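# Fit spacers on near guide rail, convey small box

## Task

A small-size box for the next order sits at the start of the conveyor. Adjust the near guide rail for that size by clipping a spacer onto the rod of each bracket, placed between the bracket and the rail holder, as the manual page shows for one bracket. Then get the box to the far end of the conveyor; pressing the green button starts the belt. Going along the conveyor toward scene +y the arms are arm2, arm1, arm4, arm3, and the green button is near arm2.

## Robot and tools

Robots: four identical i2rt Big YAM arms, arm1 to arm4, each with six joints, a right hand (index, middle, ring fingers and a thumb, sixteen separately driven hinges) and a wrist camera. Fixed room cameras: cam_bracket1 to cam_bracket4, cam_end, cam_infeed, cam_rail1, cam_rail2. Foot poses in the scene frame (m, quat wxyz): arm1 (+0.039, +0.373, +0.990), arm2 (-0.042, -0.284, +0.954), arm3 (-0.069, +1.904, +0.980), arm4 (-0.004, +1.242, +0.997), each turned only a few degrees about z; every foot faces its own +x. Reach is about 1.06 m from the joint 1 axis.

Scene frame: origin on the floor, +z up, all poses in metres. The hand point's own axes: +z out along straight fingers, +x across the palm away from the thumb, +y out of the palm face. With joints 1, 5 and 6 at zero and the hand level and forward, the palm is up and the thumb to the right; joint 6 alone cannot bring the palm fully downward. A rigid camera mast sticks out on the palm side near the wrist and can collide with things.

Tool move: keys arm1, arm2, arm3, arm4 and cameras. Each arm key holds only that arm's part; an arm left out receives nothing new but may still be pushing toward an earlier target. Inside an arm part:
- joints: absolute targets by name. joint1_rad -2.879..2.879 (turn about foot, positive counter-clockwise from above), joint2_rad 0..3.141 (shoulder), joint3_rad 0..3.019 (elbow), joint4_rad -1.692..1.57 (hand pitch, positive lifts fingers), joint5_rad -1.57..1.57 (sideways, positive to arm's right), joint6_rad -2.094..2.094 (roll). Hand hinges hand_index_mcp ... hand_thumb_ipl each -1..1, a position scaled between the hinge's two stops (-1 generally curls toward the palm); straight is about +0.75 mcp, 0 abd, +0.58 pip, +0.70 dip, thumb cmc +0.71. Settings hand_current_limit (-1..1, maps to 0..550 mA, starts +0.4) and hand_speed (-0.96..1, starts -0.6). Omitted hand keys keep their goal, so a grip holds.
- target: one list of seven numbers [x, y, z, qw, qx, qy, qz], an absolute hand pose in the scene frame, same form as the printed hand line. The hand follows a straight line from its current hand_target; it is clipped each step to within 100 mm and 20 degrees of where it really is, and often lands a centimetre or more off. When target is present, joints may contain only hand_ keys.
- speed: top path speed in m/s, 0.002..0.5 (default 0.25), only valid with target; rotation capped at twice that in rad/s. All paths in one call finish together, paced by the slowest.
- min_time_s: 0.1..8 s, least duration for that arm's joint moves.
cameras: list of names or ["all"]; [] for none. A call with no arm parts returns full state and all images.

wait: seconds 0..10, optional cameras; commands nothing. zoom_image: camera plus region [x0, y0, x1, y1] pixels from top-left, at most 504 by 504, only for a camera in the latest images. show_instructions: no arguments, returns the reference pages. finished_scene: scene = the current scene number; irreversible.

Results: per robot joint_positions (hand hinges on their -1..1 scale), Joint velocities (rad/s, arm joints only; "within noise" means still), joint torques (N m, joints 3 and 4 wrap at ±28), hand, hand_target, hand_state words per motor (moving, goal, blocked, overload) and per-motor currents in mA (positive pushes toward -1). The "move" line gives each moved arm "done" or its worst status. Status words: off_target (rested short, maybe still pushing), time_out (arm could not finish; joints now hold nearby targets; send the reported position to relax), not_followed (a safety check withheld the command: "joint command not followed" or "pose unreachable"), limit_stop_at_motor_heat. on_its_own lists uncommanded behaviour. "as last shown" marks robots not addressed this call. An unknown key makes a call invalid; an out-of-range value is refused, and after a refusal the remaining move, wait and finished_scene calls of that reply are skipped.

Cautions: the arms never stop on contact and can push hard; the self/inter-arm check may act late and allows hands and wrist cameras to meet. Any hard press between two robots, including one hand closing on another's fingers, ends the scene. Avoid long stretched poses or pushing into obstacles: motors heat, and at 100 °C the arm goes limp for 30-60 s (MOTOR HOT appears from 85 °C). A finger motor at 495 mA or more for 5 s shuts down for 10 s. Do not knock parts out of the work area or let them fall; do not slam fixed objects. Loose items may occasionally get nudged by disturbances. The scene keeps running while the operator thinks, holding the last command. The job must remain completed once the robots are left alone.

Each tool is called after ">>>" by a JSON object that holds its "op" and its "data".

Reference images:

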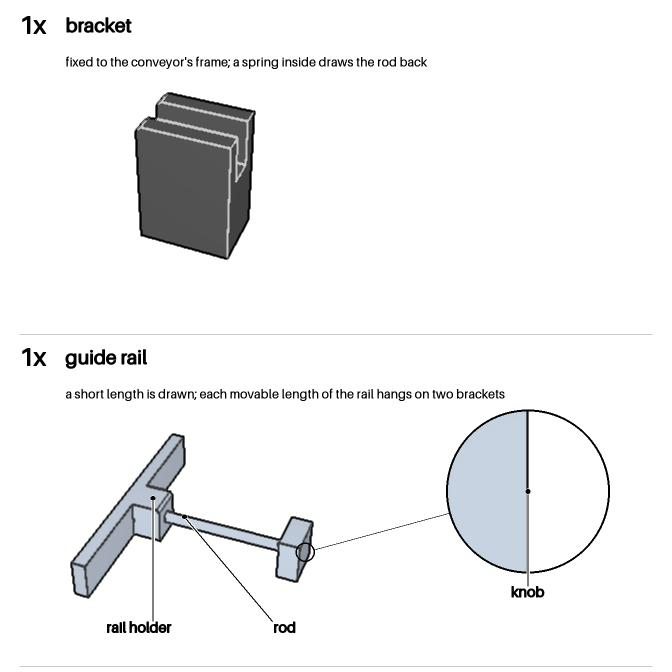

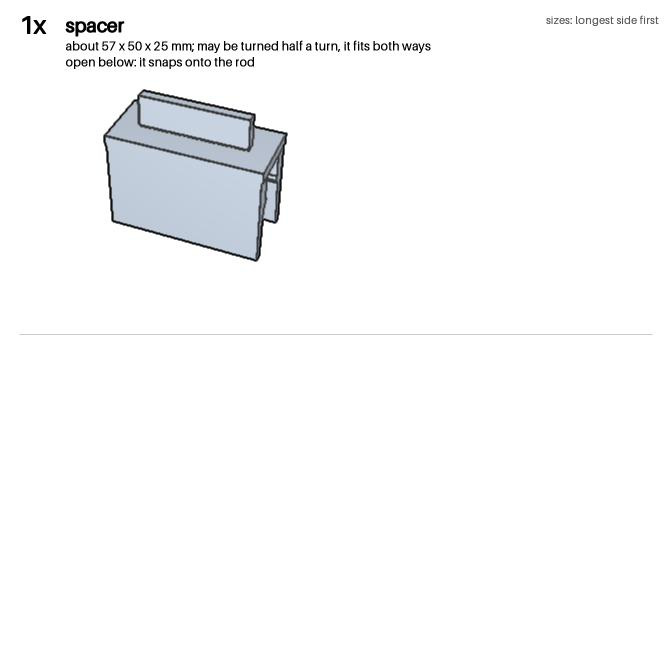

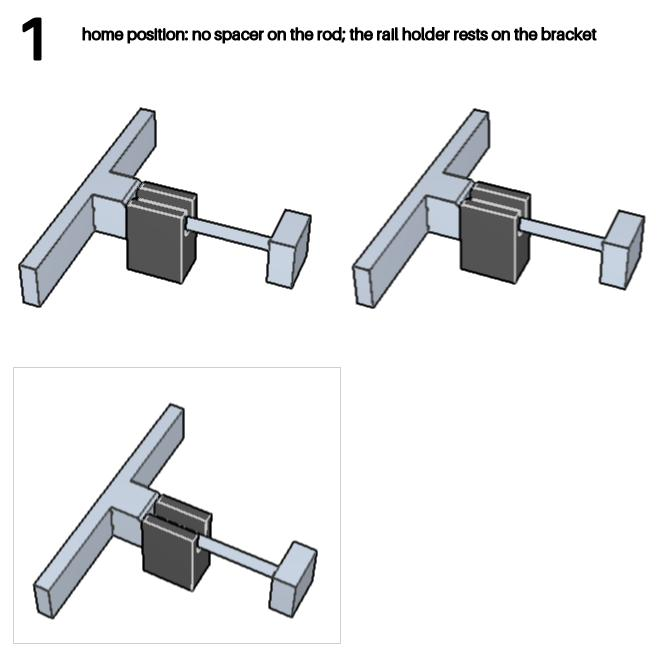

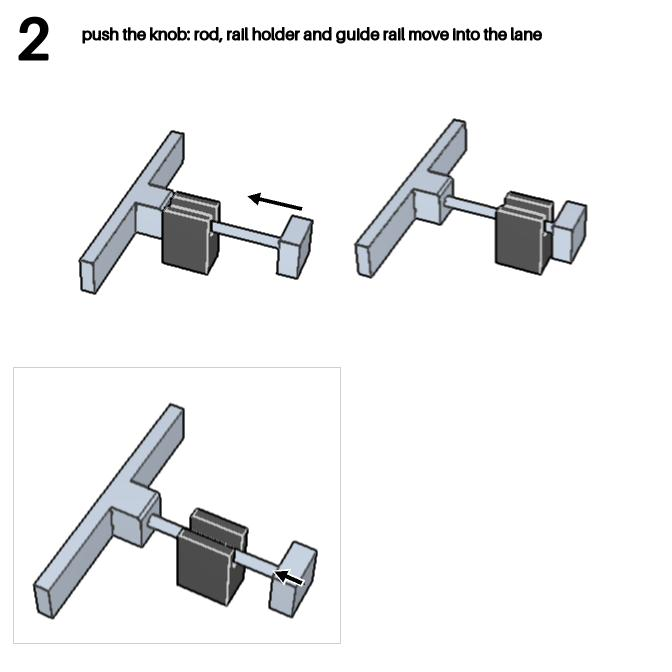

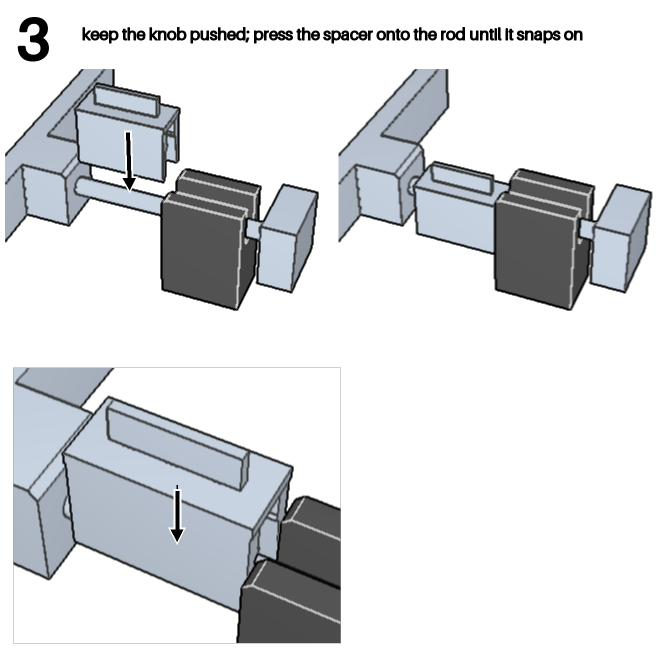

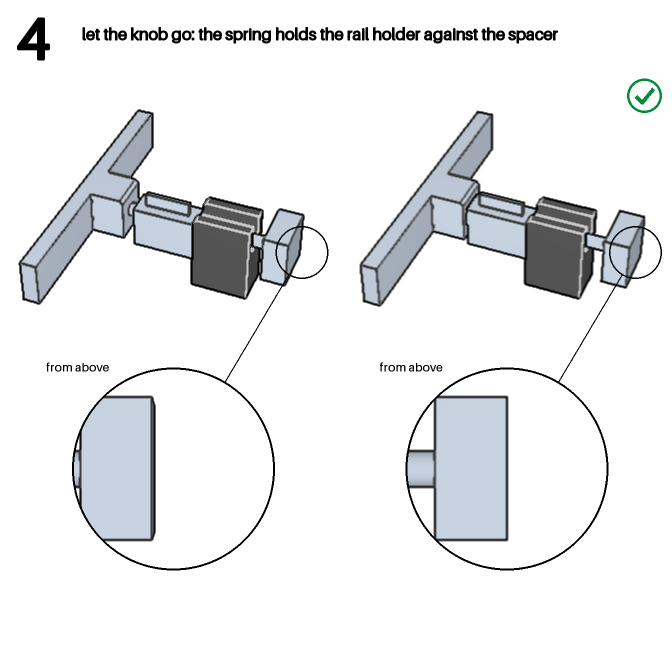

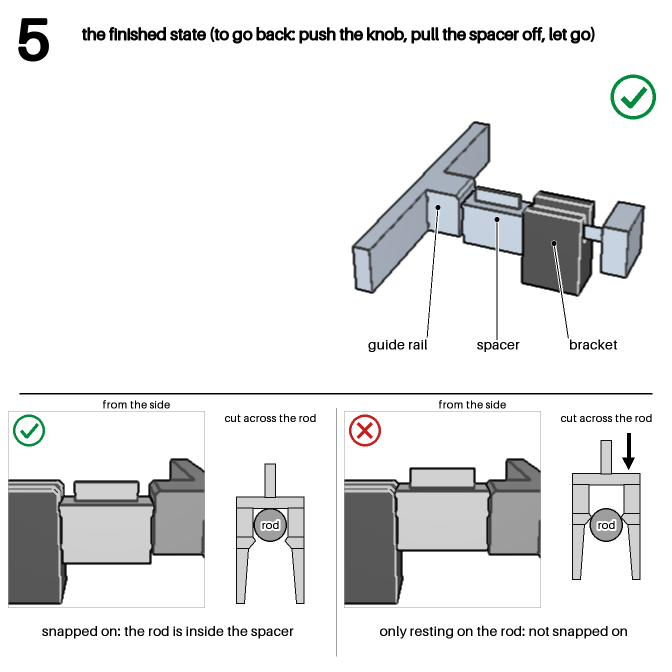

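## Session

>>> {"op": "move", "data": {}}

Scene clock: 0.00 s.
Joint torques (N m): no reading
Heat: arm1: hottest joint3_rad 29 °C; arm2: hottest joint2_rad 28 °C; arm3: hottest joint4_rad 28 °C; arm4: hottest joint3_rad 28 °C.
Joint velocities: within noise
arm1.joint_positions: joint1_rad=+0.008 joint2_rad=+0.578 joint3_rad=+1.366 joint4_rad=-1.288 joint5_rad=+0.017 joint6_rad=+1.139 hand_index_mcp=+0.753 hand_index_abd=+0.000 hand_index_pip=+0.577 hand_index_dip=+0.696 hand_middle_mcp=+0.753 hand_middle_abd=+0.000 hand_middle_pip=+0.577 hand_middle_dip=+0.696 hand_ring_mcp=+0.753 hand_ring_abd=+0.000 hand_ring_pip=+0.577 hand_ring_dip=+0.696 hand_thumb_cmc=+0.714 hand_thumb_axl=+0.677 hand_thumb_mcp=+0.226 hand_thumb_ipl=+0.168 hand_current_limit=+0.400 hand_speed=-0.600
arm1.joint_status: not commanded
arm1.hand_state: goal,goal,goal,goal,goal,goal,goal,goal,goal,goal,goal,goal,goal,goal,goal,goal
arm1.index_mcp_current_ma: 0
arm1.index_abd_current_ma: 0
arm1.index_pip_current_ma: 0
arm1.index_dip_current_ma: 0
arm1.middle_mcp_current_ma: 0
arm1.middle_abd_current_ma: 0
arm1.middle_pip_current_ma: 0
arm1.middle_dip_current_ma: 0
arm1.ring_mcp_current_ma: 0
arm1.ring_abd_current_ma: 0
arm1.ring_pip_current_ma: 0
arm1.ring_dip_current_ma: 0
arm1.thumb_cmc_current_ma: 0
arm1.thumb_axl_current_ma: 0
arm1.thumb_mcp_current_ma: 0
arm1.thumb_ipl_current_ma: 0
arm1.hand_goal_index_mcp: 0.754
arm1.hand_goal_index_abd: 0.000
arm1.hand_goal_index_pip: 0.576
arm1.hand_goal_index_dip: 0.696
arm1.hand_goal_middle_mcp: 0.754
arm1.hand_goal_middle_abd: 0.000
arm1.hand_goal_middle_pip: 0.576
arm1.hand_goal_middle_dip: 0.696
arm1.hand_goal_ring_mcp: 0.754
arm1.hand_goal_ring_abd: 0.000
arm1.hand_goal_ring_pip: 0.576
arm1.hand_goal_ring_dip: 0.696
arm1.hand_goal_thumb_cmc: 0.714
arm1.hand_goal_thumb_axl: 0.678
arm1.hand_goal_thumb_mcp: 0.226
arm1.hand_goal_thumb_ipl: 0.168
arm1.hand: x=+0.2808 y=+0.3095 z=+1.5507 quat_wxyz=(+0.096, +0.831, +0.221, +0.501) (m; scene frame)
arm1.hand_target: x=+0.2777 y=+0.3093 z=+1.5612 quat_wxyz=(+0.097, +0.825, +0.220, +0.511) (m; scene frame)
arm1.hand_status: not commanded
arm2.joint_positions: joint1_rad=-0.151 joint2_rad=+0.588 joint3_rad=+1.412 joint4_rad=-1.261 joint5_rad=-0.015 joint6_rad=+1.049 hand_index_mcp=+0.753 hand_index_abd=+0.000 hand_index_pip=+0.577 hand_index_dip=+0.696 hand_middle_mcp=+0.753 hand_middle_abd=+0.000 hand_middle_pip=+0.577 hand_middle_dip=+0.696 hand_ring_mcp=+0.753 hand_ring_abd=+0.000 hand_ring_pip=+0.577 hand_ring_dip=+0.696 hand_thumb_cmc=+0.714 hand_thumb_axl=+0.677 hand_thumb_mcp=+0.226 hand_thumb_ipl=+0.168 hand_current_limit=+0.400 hand_speed=-0.600
arm2.joint_status: not commanded
arm2.hand_state: goal,goal,goal,goal,goal,goal,goal,goal,goal,goal,goal,goal,goal,goal,goal,goal
arm2.index_mcp_current_ma: 0
arm2.index_abd_current_ma: 0
arm2.index_pip_current_ma: 0
arm2.index_dip_current_ma: 0
arm2.middle_mcp_current_ma: 0
arm2.middle_abd_current_ma: 0
arm2.middle_pip_current_ma: 0
arm2.middle_dip_current_ma: 0
arm2.ring_mcp_current_ma: 0
arm2.ring_abd_current_ma: 0
arm2.ring_pip_current_ma: 0
arm2.ring_dip_current_ma: 0
arm2.thumb_cmc_current_ma: 0
arm2.thumb_axl_current_ma: 0
arm2.thumb_mcp_current_ma: 0
arm2.thumb_ipl_current_ma: 0
arm2.hand_goal_index_mcp: 0.754
arm2.hand_goal_index_abd: 0.000
arm2.hand_goal_index_pip: 0.576
arm2.hand_goal_index_dip: 0.696
arm2.hand_goal_middle_mcp: 0.754
arm2.hand_goal_middle_abd: 0.000
arm2.hand_goal_middle_pip: 0.576
arm2.hand_goal_middle_dip: 0.696
arm2.hand_goal_ring_mcp: 0.754
arm2.hand_goal_ring_abd: 0.000
arm2.hand_goal_ring_pip: 0.576
arm2.hand_goal_ring_dip: 0.696
arm2.hand_goal_thumb_cmc: 0.714
arm2.hand_goal_thumb_axl: 0.678
arm2.hand_goal_thumb_mcp: 0.226
arm2.hand_goal_thumb_ipl: 0.168
arm2.hand: x=+0.1824 y=-0.4173 z=+1.5434 quat_wxyz=(+0.183, +0.836, +0.136, +0.499) (m; scene frame)
arm2.hand_target: x=+0.1787 y=-0.4165 z=+1.5537 quat_wxyz=(+0.186, +0.830, +0.135, +0.508) (m; scene frame)
arm2.hand_status: not commanded
arm3.joint_positions: joint1_rad=+0.019 joint2_rad=+0.621 joint3_rad=+1.445 joint4_rad=-1.172 joint5_rad=+0.010 joint6_rad=+1.142 hand_index_mcp=+0.753 hand_index_abd=+0.000 hand_index_pip=+0.577 hand_index_dip=+0.696 hand_middle_mcp=+0.753 hand_middle_abd=+0.000 hand_middle_pip=+0.577 hand_middle_dip=+0.696 hand_ring_mcp=+0.753 hand_ring_abd=+0.000 hand_ring_pip=+0.577 hand_ring_dip=+0.696 hand_thumb_cmc=+0.714 hand_thumb_axl=+0.677 hand_thumb_mcp=+0.226 hand_thumb_ipl=+0.168 hand_current_limit=+0.400 hand_speed=-0.600
arm3.joint_status: not commanded
arm3.hand_state: goal,goal,goal,goal,goal,goal,goal,goal,goal,goal,goal,goal,goal,goal,goal,goal
arm3.index_mcp_current_ma: 0
arm3.index_abd_current_ma: 0
arm3.index_pip_current_ma: 0
arm3.index_dip_current_ma: 0
arm3.middle_mcp_current_ma: 0
arm3.middle_abd_current_ma: 0
arm3.middle_pip_current_ma: 0
arm3.middle_dip_current_ma: 0
arm3.ring_mcp_current_ma: 0
arm3.ring_abd_current_ma: 0
arm3.ring_pip_current_ma: 0
arm3.ring_dip_current_ma: 0
arm3.thumb_cmc_current_ma: 0
arm3.thumb_axl_current_ma: 0
arm3.thumb_mcp_current_ma: 0
arm3.thumb_ipl_current_ma: 0
arm3.hand_goal_index_mcp: 0.754
arm3.hand_goal_index_abd: 0.000
arm3.hand_goal_index_pip: 0.576
arm3.hand_goal_index_dip: 0.696
arm3.hand_goal_middle_mcp: 0.754
arm3.hand_goal_middle_abd: 0.000
arm3.hand_goal_middle_pip: 0.576
arm3.hand_goal_middle_dip: 0.696
arm3.hand_goal_ring_mcp: 0.754
arm3.hand_goal_ring_abd: 0.000
arm3.hand_goal_ring_pip: 0.576
arm3.hand_goal_ring_dip: 0.696
arm3.hand_goal_thumb_cmc: 0.714
arm3.hand_goal_thumb_axl: 0.678
arm3.hand_goal_thumb_mcp: 0.226
arm3.hand_goal_thumb_ipl: 0.168
arm3.hand: x=+0.1747 y=+1.8084 z=+1.5973 quat_wxyz=(+0.136, +0.802, +0.159, +0.560) (m; scene frame)
arm3.hand_target: x=+0.1704 y=+1.8085 z=+1.6097 quat_wxyz=(+0.138, +0.794, +0.157, +0.571) (m; scene frame)
arm3.hand_status: not commanded
arm4.joint_positions: joint1_rad=-0.043 joint2_rad=+0.636 joint3_rad=+1.375 joint4_rad=-1.276 joint5_rad=+0.075 joint6_rad=+1.112 hand_index_mcp=+0.753 hand_index_abd=+0.000 hand_index_pip=+0.577 hand_index_dip=+0.696 hand_middle_mcp=+0.753 hand_middle_abd=+0.000 hand_middle_pip=+0.577 hand_middle_dip=+0.696 hand_ring_mcp=+0.753 hand_ring_abd=+0.000 hand_ring_pip=+0.577 hand_ring_dip=+0.696 hand_thumb_cmc=+0.714 hand_thumb_axl=+0.677 hand_thumb_mcp=+0.226 hand_thumb_ipl=+0.168 hand_current_limit=+0.400 hand_speed=-0.600
arm4.joint_status: not commanded
arm4.hand_state: goal,goal,goal,goal,goal,goal,goal,goal,goal,goal,goal,goal,goal,goal,goal,goal
arm4.index_mcp_current_ma: 0
arm4.index_abd_current_ma: 0
arm4.index_pip_current_ma: 0
arm4.index_dip_current_ma: 0
arm4.middle_mcp_current_ma: 0
arm4.middle_abd_current_ma: 0
arm4.middle_pip_current_ma: 0
arm4.middle_dip_current_ma: 0
arm4.ring_mcp_current_ma: 0
arm4.ring_abd_current_ma: 0
arm4.ring_pip_current_ma: 0
arm4.ring_dip_current_ma: 0
arm4.thumb_cmc_current_ma: 0
arm4.thumb_axl_current_ma: 0
arm4.thumb_mcp_current_ma: 0
arm4.thumb_ipl_current_ma: 0
arm4.hand_goal_index_mcp: 0.754
arm4.hand_goal_index_abd: 0.000
arm4.hand_goal_index_pip: 0.576
arm4.hand_goal_index_dip: 0.696
arm4.hand_goal_middle_mcp: 0.754
arm4.hand_goal_middle_abd: 0.000
arm4.hand_goal_middle_pip: 0.576
arm4.hand_goal_middle_dip: 0.696
arm4.hand_goal_ring_mcp: 0.754
arm4.hand_goal_ring_abd: 0.000
arm4.hand_goal_ring_pip: 0.576
arm4.hand_goal_ring_dip: 0.696
arm4.hand_goal_thumb_cmc: 0.714
arm4.hand_goal_thumb_axl: 0.678
arm4.hand_goal_thumb_mcp: 0.226
arm4.hand_goal_thumb_ipl: 0.168
arm4.hand: x=+0.2482 y=+1.1532 z=+1.5596 quat_wxyz=(+0.136, +0.843, +0.196, +0.482) (m; scene frame)
arm4.hand_target: x=+0.2452 y=+1.1531 z=+1.5735 quat_wxyz=(+0.139, +0.835, +0.193, +0.495) (m; scene frame)
arm4.hand_status: not commanded
pictures: arm1_cam_wrist, arm2_cam_wrist, arm3_cam_wrist, arm4_cam_wrist, cam_bracket1, cam_bracket2, cam_bracket3, cam_bracket4, cam_end, cam_infeed, cam_rail1, cam_rail2

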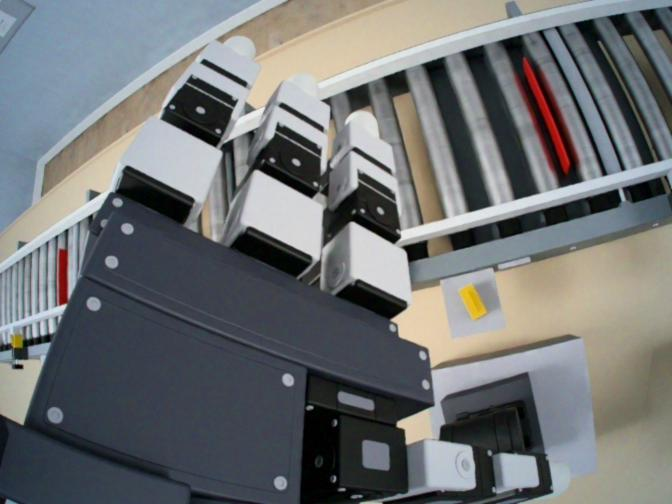

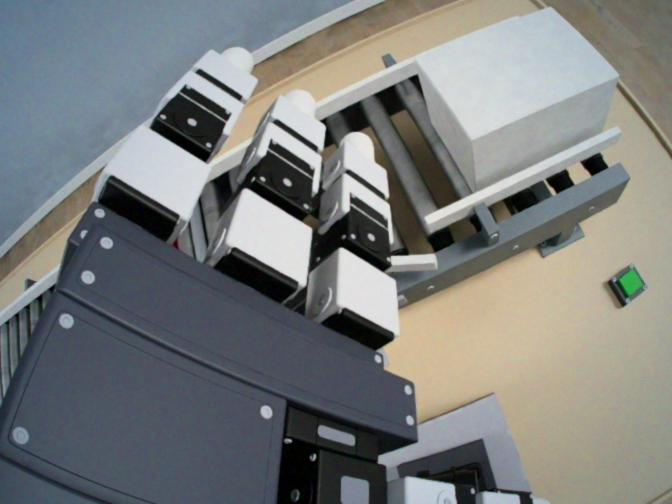

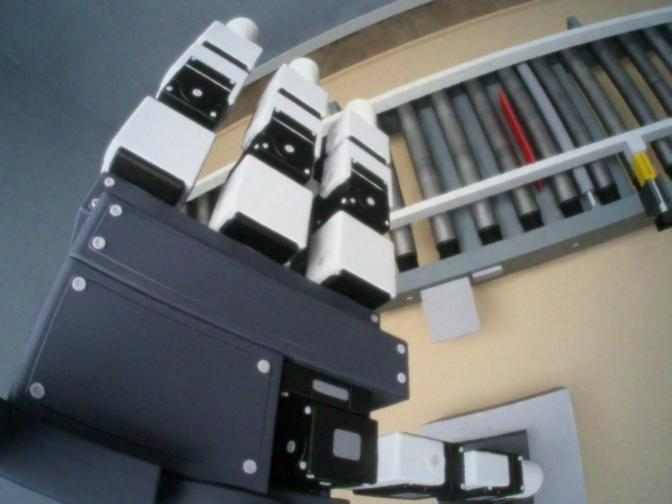

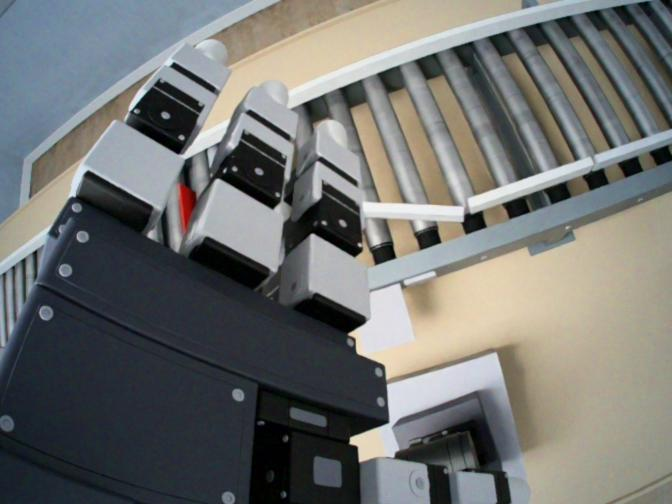

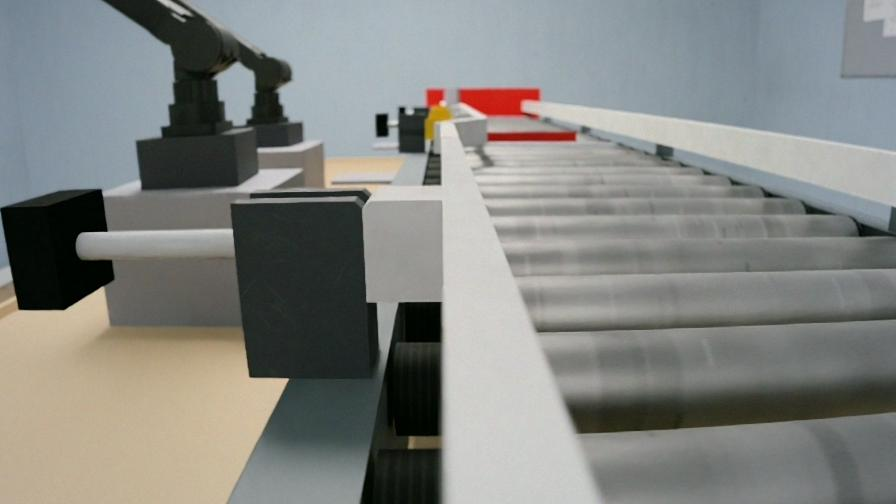

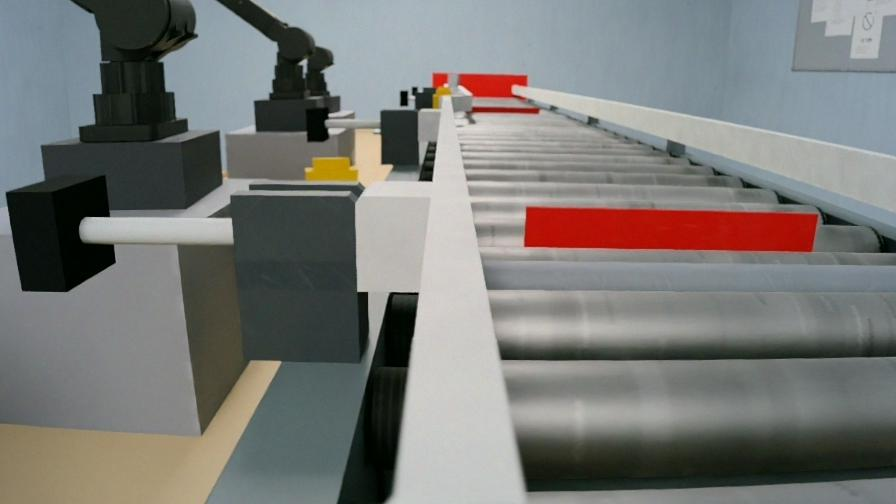

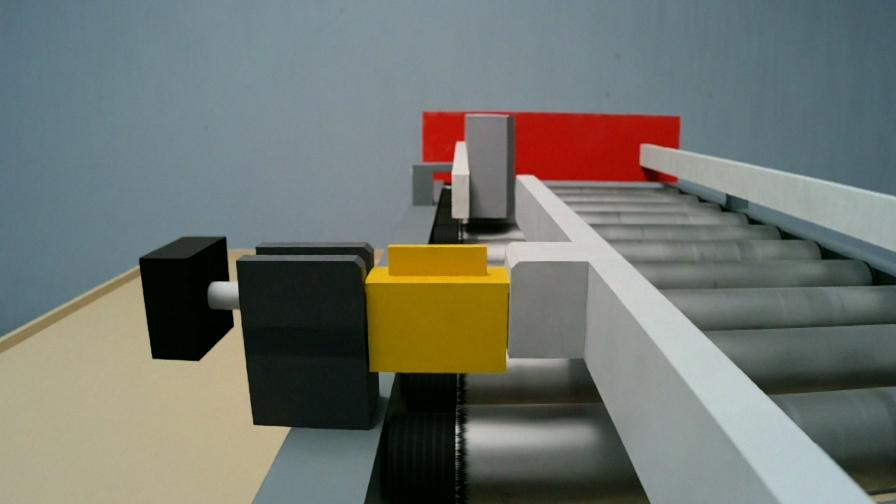

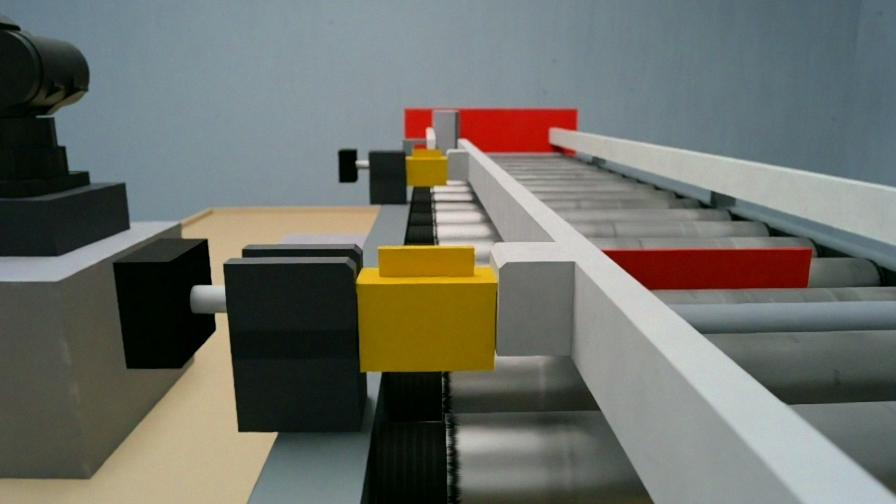

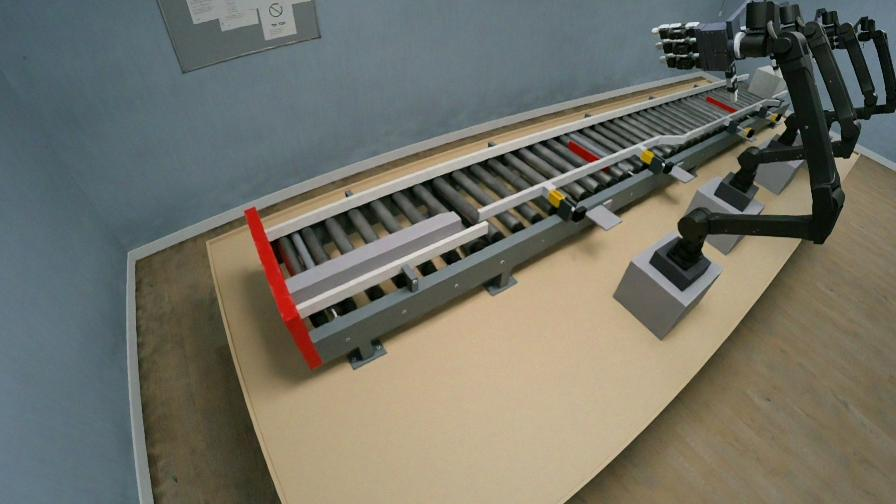

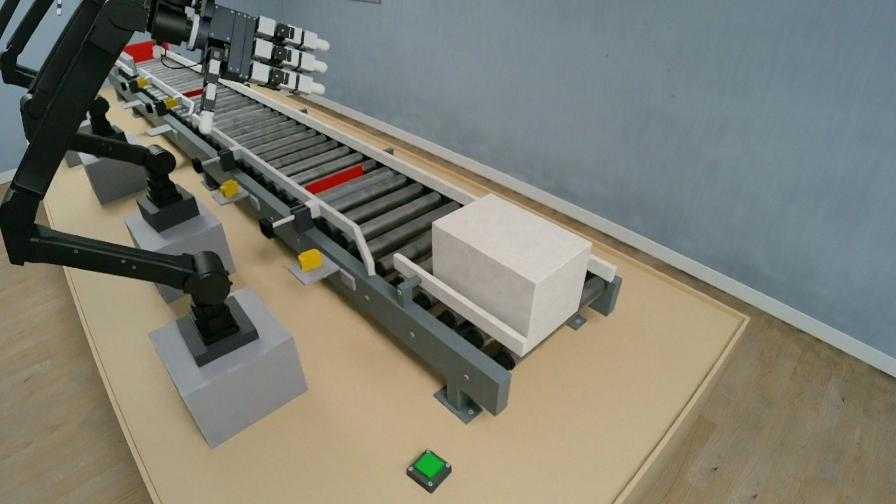

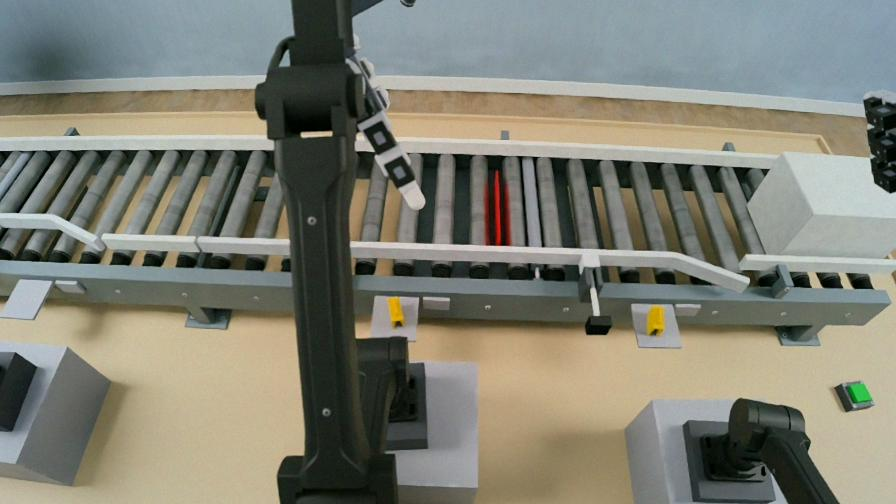

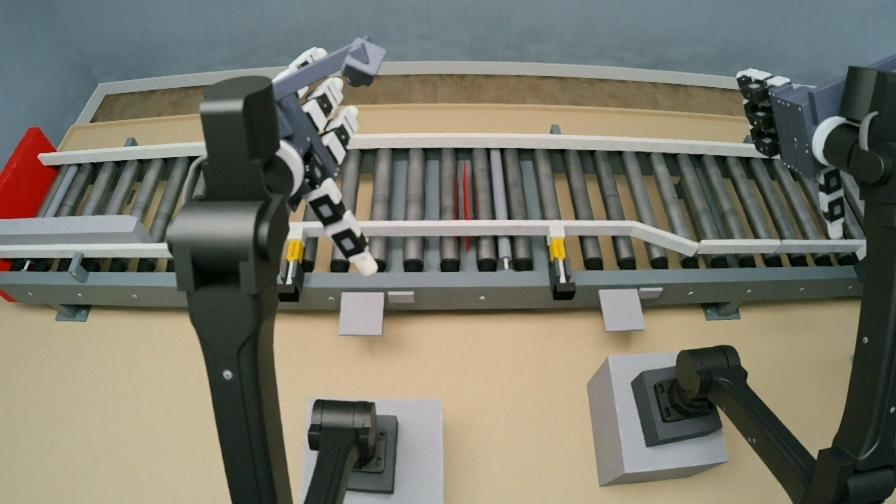

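>>> {"op": "zoom_image", "data": {"camera": "cam_bracket3", "region": [120, 200, 620, 460]}}

>>> {"op": "zoom_image", "data": {"camera": "cam_bracket4", "region": [100, 200, 600, 460]}}

>>> {"op": "zoom_image", "data": {"camera": "cam_infeed", "region": [100, 120, 440, 320]}}

>>> {"op": "zoom_image", "data": {"camera": "cam_rail1", "region": [500, 220, 896, 440]}}

>>> {"op": "zoom_image", "data": {"camera": "arm1_cam_wrist", "region": [400, 230, 600, 380]}}

>>> {"op": "zoom_image", "data": {"camera": "cam_bracket1", "region": [300, 60, 600, 230]}}

Scaled by 1.008 from the camera's 896x504 image, which has a finer 1280x720 frame.

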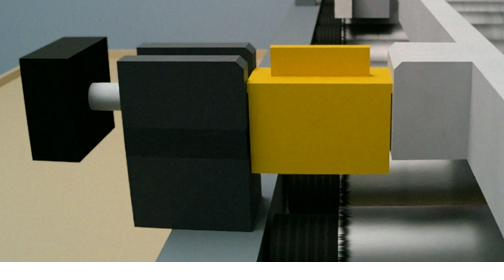

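Scaled by 1.008 from the camera's 896x504 image, which has a finer 1280x720 frame.

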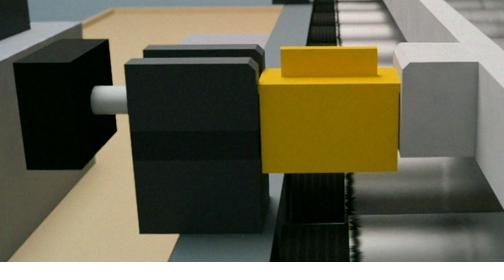

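Scaled by 1.482 from the camera's 896x504 image, which has a finer 1280x720 frame.

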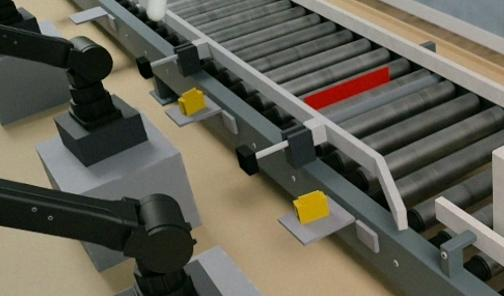

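Scaled by 1.273 from the camera's 896x504 image, which has a finer 1280x720 frame.

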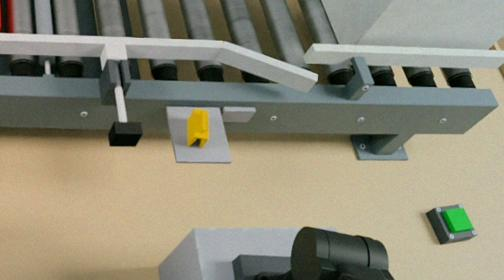

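Scaled by 2.520 from the camera's 672x504 image, which has a finer 960x720 frame.

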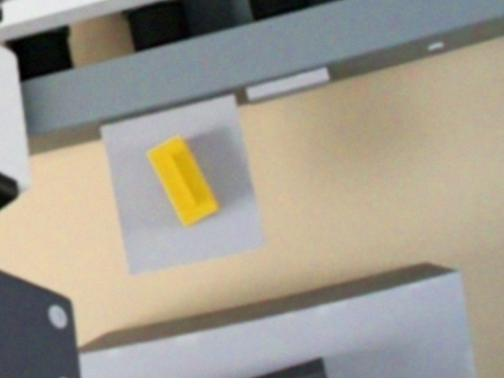

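Scaled by 1.680 from the camera's 896x504 image, which has a finer 1280x720 frame.

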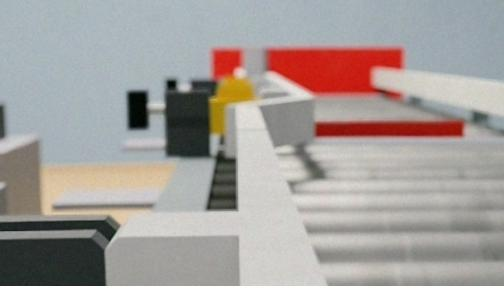

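>>> {"op": "zoom_image", "data": {"camera": "cam_bracket2", "region": [200, 60, 700, 380]}}

>>> {"op": "zoom_image", "data": {"camera": "cam_rail1", "region": [420, 120, 760, 360]}}

>>> {"op": "zoom_image", "data": {"camera": "cam_end", "region": [230, 60, 730, 380]}}

>>> {"op": "zoom_image", "data": {"camera": "arm1_cam_wrist", "region": [180, 20, 680, 504]}}

>>> {"op": "zoom_image", "data": {"camera": "arm4_cam_wrist", "region": [180, 20, 680, 504]}}

Scaled by 1.008 from the camera's 896x504 image, which has a finer 1280x720 frame.

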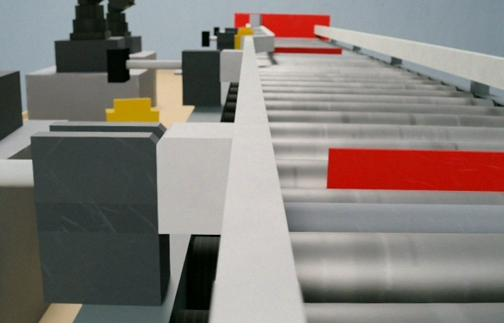

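Scaled by 1.482 from the camera's 896x504 image, which has a finer 1280x720 frame.

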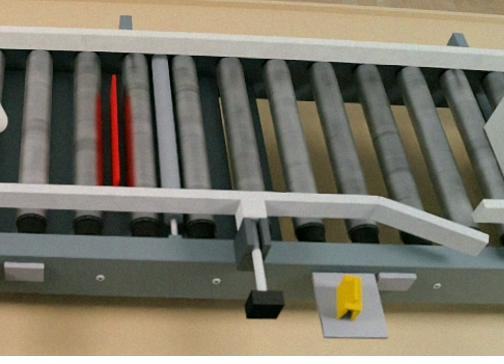

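Scaled by 1.008 from the camera's 896x504 image, which has a finer 1280x720 frame.

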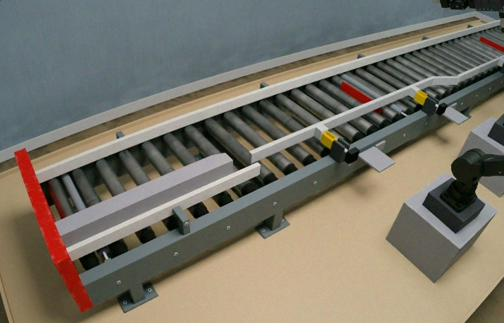

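Invalid region (180, 20, 680, 504): it reaches outside that camera's 672x504 image.

Invalid region (180, 20, 680, 504): it reaches outside that camera's 672x504 image.

>>> {"op": "zoom_image", "data": {"camera": "arm1_cam_wrist", "region": [168, 0, 672, 504]}}

>>> {"op": "zoom_image", "data": {"camera": "arm4_cam_wrist", "region": [168, 0, 672, 504]}}

Scaled by 1.000.

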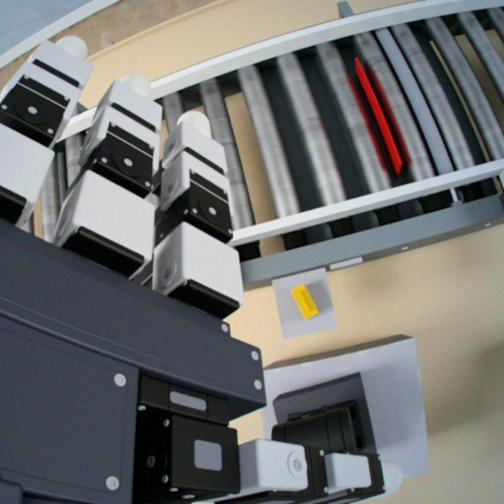

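Scaled by 1.000.

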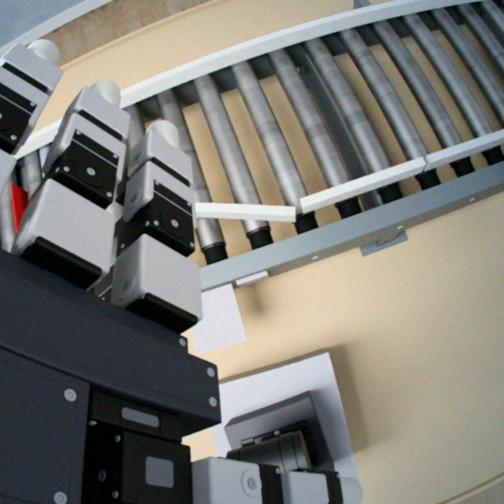

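>>> {"op": "move", "data": {"arm1": {"target": [0.36, 0.37, 1.38, 0, 0.7071, 0.7071, 0], "speed": 0.25, "joints": {"hand_ring_mcp": -0.6, "hand_ring_pip": -0.5}}, "arm2": {"target": [0.33, -0.27, 1.38, 0, 0.7071, 0.7071, 0], "speed": 0.25, "joints": {"hand_ring_mcp": -0.6, "hand_ring_pip": -0.5}}, "cameras": ["arm1_cam_wrist", "arm2_cam_wrist", "cam_rail1", "cam_infeed"]}}

Scene clock: 9.90 s.
Joint torques (N m): arm1=[0.79 -2.49 8.36 0.57 0.14 -0.14] | arm2=[2.26 0.56 10.56 0.76 0.2 -0.18] | arm3=[-0.67 0.5 10.1 2.39 0.1 -0.13] | arm4=[1.61 1.08 9.62 3.08 0.2 -0.1]
Heat: arm1: hottest joint3_rad 30 °C; arm2: hottest joint2_rad 28 °C; arm3: hottest joint4_rad 28 °C; arm4: hottest joint3_rad 30 °C.
move: arm1 off_target; arm2 off_target
Joint velocities: within noise
arm1.joint_positions: joint1_rad=-0.016 joint2_rad=+0.845 joint3_rad=+1.253 joint4_rad=-1.688 joint5_rad=+0.008 joint6_rad=+0.100 hand_index_mcp=+0.755 hand_index_abd=+0.001 hand_index_pip=+0.577 hand_index_dip=+0.696 hand_middle_mcp=+0.755 hand_middle_abd=+0.001 hand_middle_pip=+0.577 hand_middle_dip=+0.696 hand_ring_mcp=-0.589 hand_ring_abd=+0.001 hand_ring_pip=-0.498 hand_ring_dip=+0.696 hand_thumb_cmc=+0.716 hand_thumb_axl=+0.677 hand_thumb_mcp=+0.224 hand_thumb_ipl=+0.168 hand_current_limit=+0.400 hand_speed=-0.600
arm1.joint_status: all done
arm1.hand_state: goal,goal,goal,goal,goal,goal,goal,goal,goal,goal,goal,goal,goal,goal,goal,goal
arm1.index_mcp_current_ma: 0
arm1.index_abd_current_ma: 0
arm1.index_pip_current_ma: 0
arm1.index_dip_current_ma: 0
arm1.middle_mcp_current_ma: 0
arm1.middle_abd_current_ma: 0
arm1.middle_pip_current_ma: 0
arm1.middle_dip_current_ma: 0
arm1.ring_mcp_current_ma: 2
arm1.ring_abd_current_ma: 0
arm1.ring_pip_current_ma: 0
arm1.ring_dip_current_ma: 0
arm1.thumb_cmc_current_ma: 0
arm1.thumb_axl_current_ma: 0
arm1.thumb_mcp_current_ma: 0
arm1.thumb_ipl_current_ma: 0
arm1.hand_goal_index_mcp: 0.754
arm1.hand_goal_index_abd: 0.000
arm1.hand_goal_index_pip: 0.576
arm1.hand_goal_index_dip: 0.696
arm1.hand_goal_middle_mcp: 0.754
arm1.hand_goal_middle_abd: 0.000
arm1.hand_goal_middle_pip: 0.576
arm1.hand_goal_middle_dip: 0.696
arm1.hand_goal_ring_mcp: -0.600
arm1.hand_goal_ring_abd: 0.000
arm1.hand_goal_ring_pip: -0.500
arm1.hand_goal_ring_dip: 0.696
arm1.hand_goal_thumb_cmc: 0.714
arm1.hand_goal_thumb_axl: 0.678
arm1.hand_goal_thumb_mcp: 0.226
arm1.hand_goal_thumb_ipl: 0.168
arm1.hand: x=+0.3619 y=+0.3658 z=+1.3873 quat_wxyz=(+0.099, +0.710, +0.689, +0.106) (m; scene frame)
arm1.hand_target: x=+0.3603 y=+0.3700 z=+1.3793 quat_wxyz=(+0.092, +0.703, +0.699, +0.096) (m; scene frame)
arm1.hand_status: off_target (0.009 m and 16.7 deg from the pose sent, 0.198 m and 83.8 deg at the start; a joint's target at an end of its range on 71 of 123 steps)
arm2.joint_positions: joint1_rad=+0.205 joint2_rad=+0.980 joint3_rad=+1.419 joint4_rad=-1.698 joint5_rad=+0.025 joint6_rad=+0.168 hand_index_mcp=+0.756 hand_index_abd=+0.001 hand_index_pip=+0.577 hand_index_dip=+0.696 hand_middle_mcp=+0.756 hand_middle_abd=+0.001 hand_middle_pip=+0.577 hand_middle_dip=+0.696 hand_ring_mcp=-0.587 hand_ring_abd=+0.001 hand_ring_pip=-0.498 hand_ring_dip=+0.696 hand_thumb_cmc=+0.716 hand_thumb_axl=+0.677 hand_thumb_mcp=+0.224 hand_thumb_ipl=+0.168 hand_current_limit=+0.400 hand_speed=-0.600
arm2.joint_status: all done
arm2.hand_state: goal,goal,goal,goal,goal,goal,goal,goal,goal,goal,goal,goal,goal,goal,goal,goal
arm2.index_mcp_current_ma: 0
arm2.index_abd_current_ma: 0
arm2.index_pip_current_ma: 0
arm2.index_dip_current_ma: 0
arm2.middle_mcp_current_ma: 0
arm2.middle_abd_current_ma: 0
arm2.middle_pip_current_ma: 0
arm2.middle_dip_current_ma: 0
arm2.ring_mcp_current_ma: 6
arm2.ring_abd_current_ma: 0
arm2.ring_pip_current_ma: 0
arm2.ring_dip_current_ma: 0
arm2.thumb_cmc_current_ma: 0
arm2.thumb_axl_current_ma: 0
arm2.thumb_mcp_current_ma: 0
arm2.thumb_ipl_current_ma: 0
arm2.hand_goal_index_mcp: 0.754
arm2.hand_goal_index_abd: 0.000
arm2.hand_goal_index_pip: 0.576
arm2.hand_goal_index_dip: 0.696
arm2.hand_goal_middle_mcp: 0.754
arm2.hand_goal_middle_abd: 0.000
arm2.hand_goal_middle_pip: 0.576
arm2.hand_goal_middle_dip: 0.696
arm2.hand_goal_ring_mcp: -0.600
arm2.hand_goal_ring_abd: 0.000
arm2.hand_goal_ring_pip: -0.500
arm2.hand_goal_ring_dip: 0.696
arm2.hand_goal_thumb_cmc: 0.714
arm2.hand_goal_thumb_axl: 0.678
arm2.hand_goal_thumb_mcp: 0.226
arm2.hand_goal_thumb_ipl: 0.168
arm2.hand: x=+0.3304 y=-0.2731 z=+1.3844 quat_wxyz=(+0.095, +0.707, +0.691, +0.116) (m; scene frame)
arm2.hand_target: x=+0.3302 y=-0.2700 z=+1.3795 quat_wxyz=(+0.091, +0.701, +0.699, +0.107) (m; scene frame)
arm2.hand_status: off_target (0.005 m and 17.3 deg from the pose sent, 0.265 m and 93.2 deg at the start; a joint's target at an end of its range on 65 of 123 steps)
arm3, arm4: as last shown
arm3.joint_positions: joint1_rad=+0.019 joint2_rad=+0.621 joint3_rad=+1.445 joint4_rad=-1.172 joint5_rad=+0.010 joint6_rad=+1.142 hand_index_mcp=+0.755 hand_index_abd=+0.001 hand_index_pip=+0.577 hand_index_dip=+0.696 hand_middle_mcp=+0.755 hand_middle_abd=+0.001 hand_middle_pip=+0.577 hand_middle_dip=+0.696 hand_ring_mcp=+0.755 hand_ring_abd=+0.001 hand_ring_pip=+0.577 hand_ring_dip=+0.696 hand_thumb_cmc=+0.715 hand_thumb_axl=+0.677 hand_thumb_mcp=+0.226 hand_thumb_ipl=+0.168 hand_current_limit=+0.400 hand_speed=-0.600
arm3.index_mcp_current_ma: 1
arm3.index_abd_current_ma: 1
arm3.index_pip_current_ma: 1
arm3.middle_mcp_current_ma: 1
arm3.middle_abd_current_ma: 1
arm3.middle_pip_current_ma: 1
arm3.ring_mcp_current_ma: 1
arm3.ring_abd_current_ma: 1
arm3.ring_pip_current_ma: 1
arm3.thumb_cmc_current_ma: 1
arm3.thumb_axl_current_ma: -1
arm4.joint_positions: joint1_rad=-0.043 joint2_rad=+0.636 joint3_rad=+1.375 joint4_rad=-1.276 joint5_rad=+0.075 joint6_rad=+1.112 hand_index_mcp=+0.755 hand_index_abd=+0.000 hand_index_pip=+0.577 hand_index_dip=+0.696 hand_middle_mcp=+0.755 hand_middle_abd=+0.000 hand_middle_pip=+0.577 hand_middle_dip=+0.696 hand_ring_mcp=+0.755 hand_ring_abd=+0.000 hand_ring_pip=+0.577 hand_ring_dip=+0.696 hand_thumb_cmc=+0.715 hand_thumb_axl=+0.677 hand_thumb_mcp=+0.226 hand_thumb_ipl=+0.168 hand_current_limit=+0.400 hand_speed=-0.600
arm4.index_mcp_current_ma: 1
arm4.index_pip_current_ma: 1
arm4.middle_mcp_current_ma: 1
arm4.middle_pip_current_ma: 1
arm4.ring_mcp_current_ma: 1
arm4.ring_pip_current_ma: 1
arm4.thumb_cmc_current_ma: 1
arm4.thumb_axl_current_ma: -1
arm4.thumb_ipl_current_ma: -1
pictures: arm1_cam_wrist, arm2_cam_wrist, cam_infeed, cam_rail1

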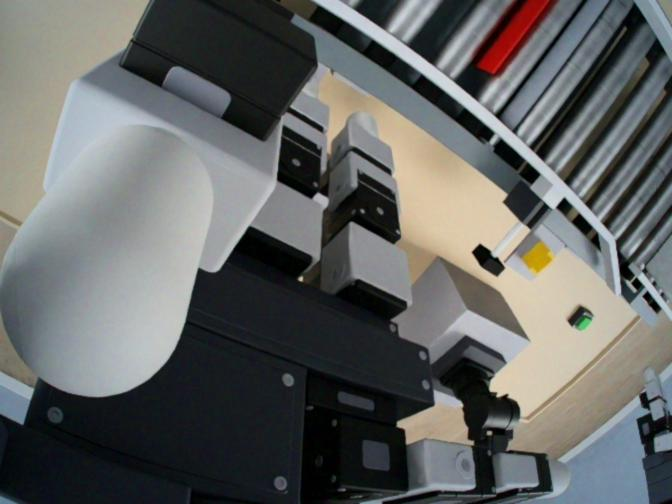

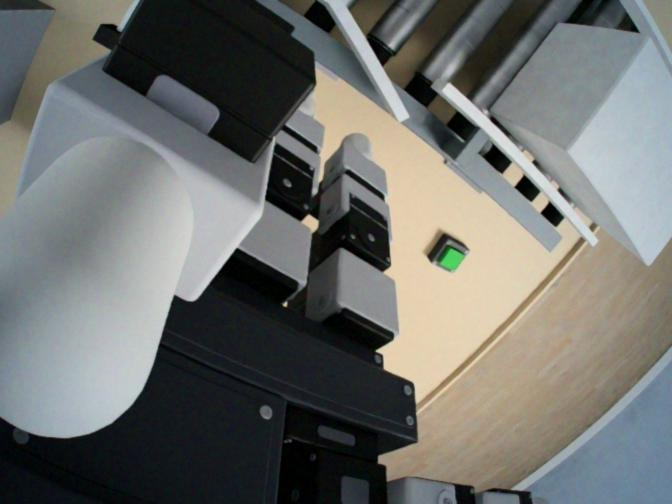

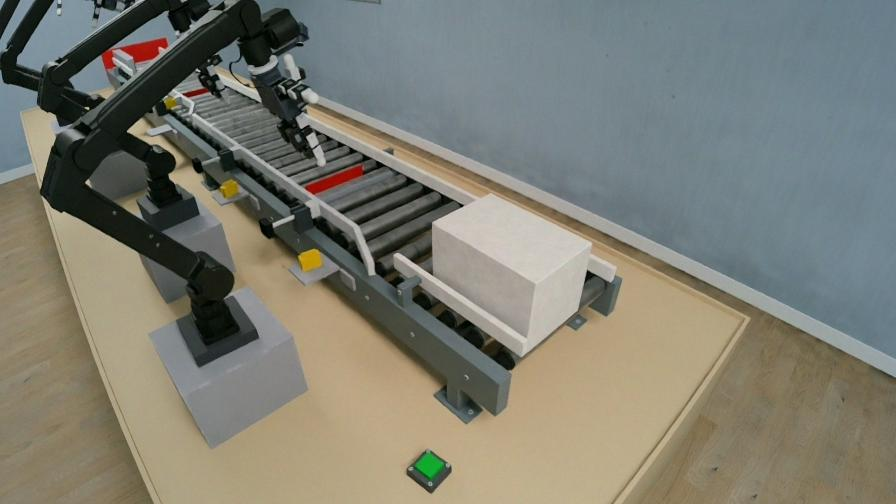

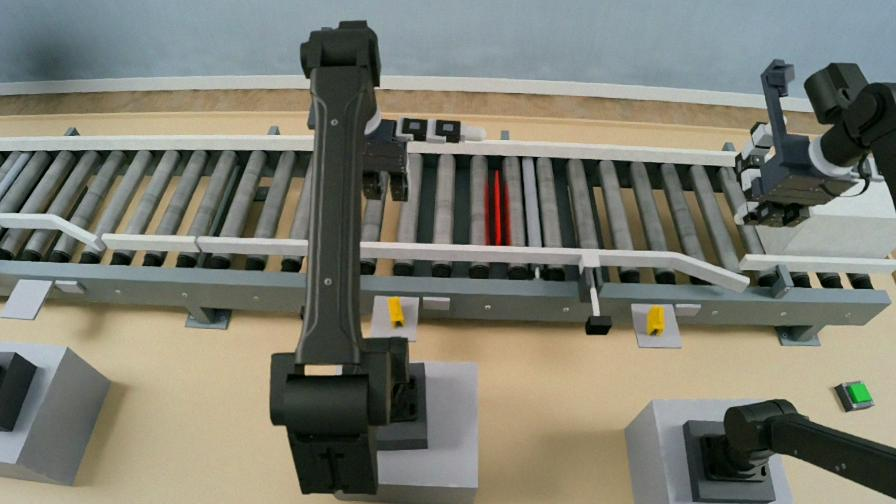

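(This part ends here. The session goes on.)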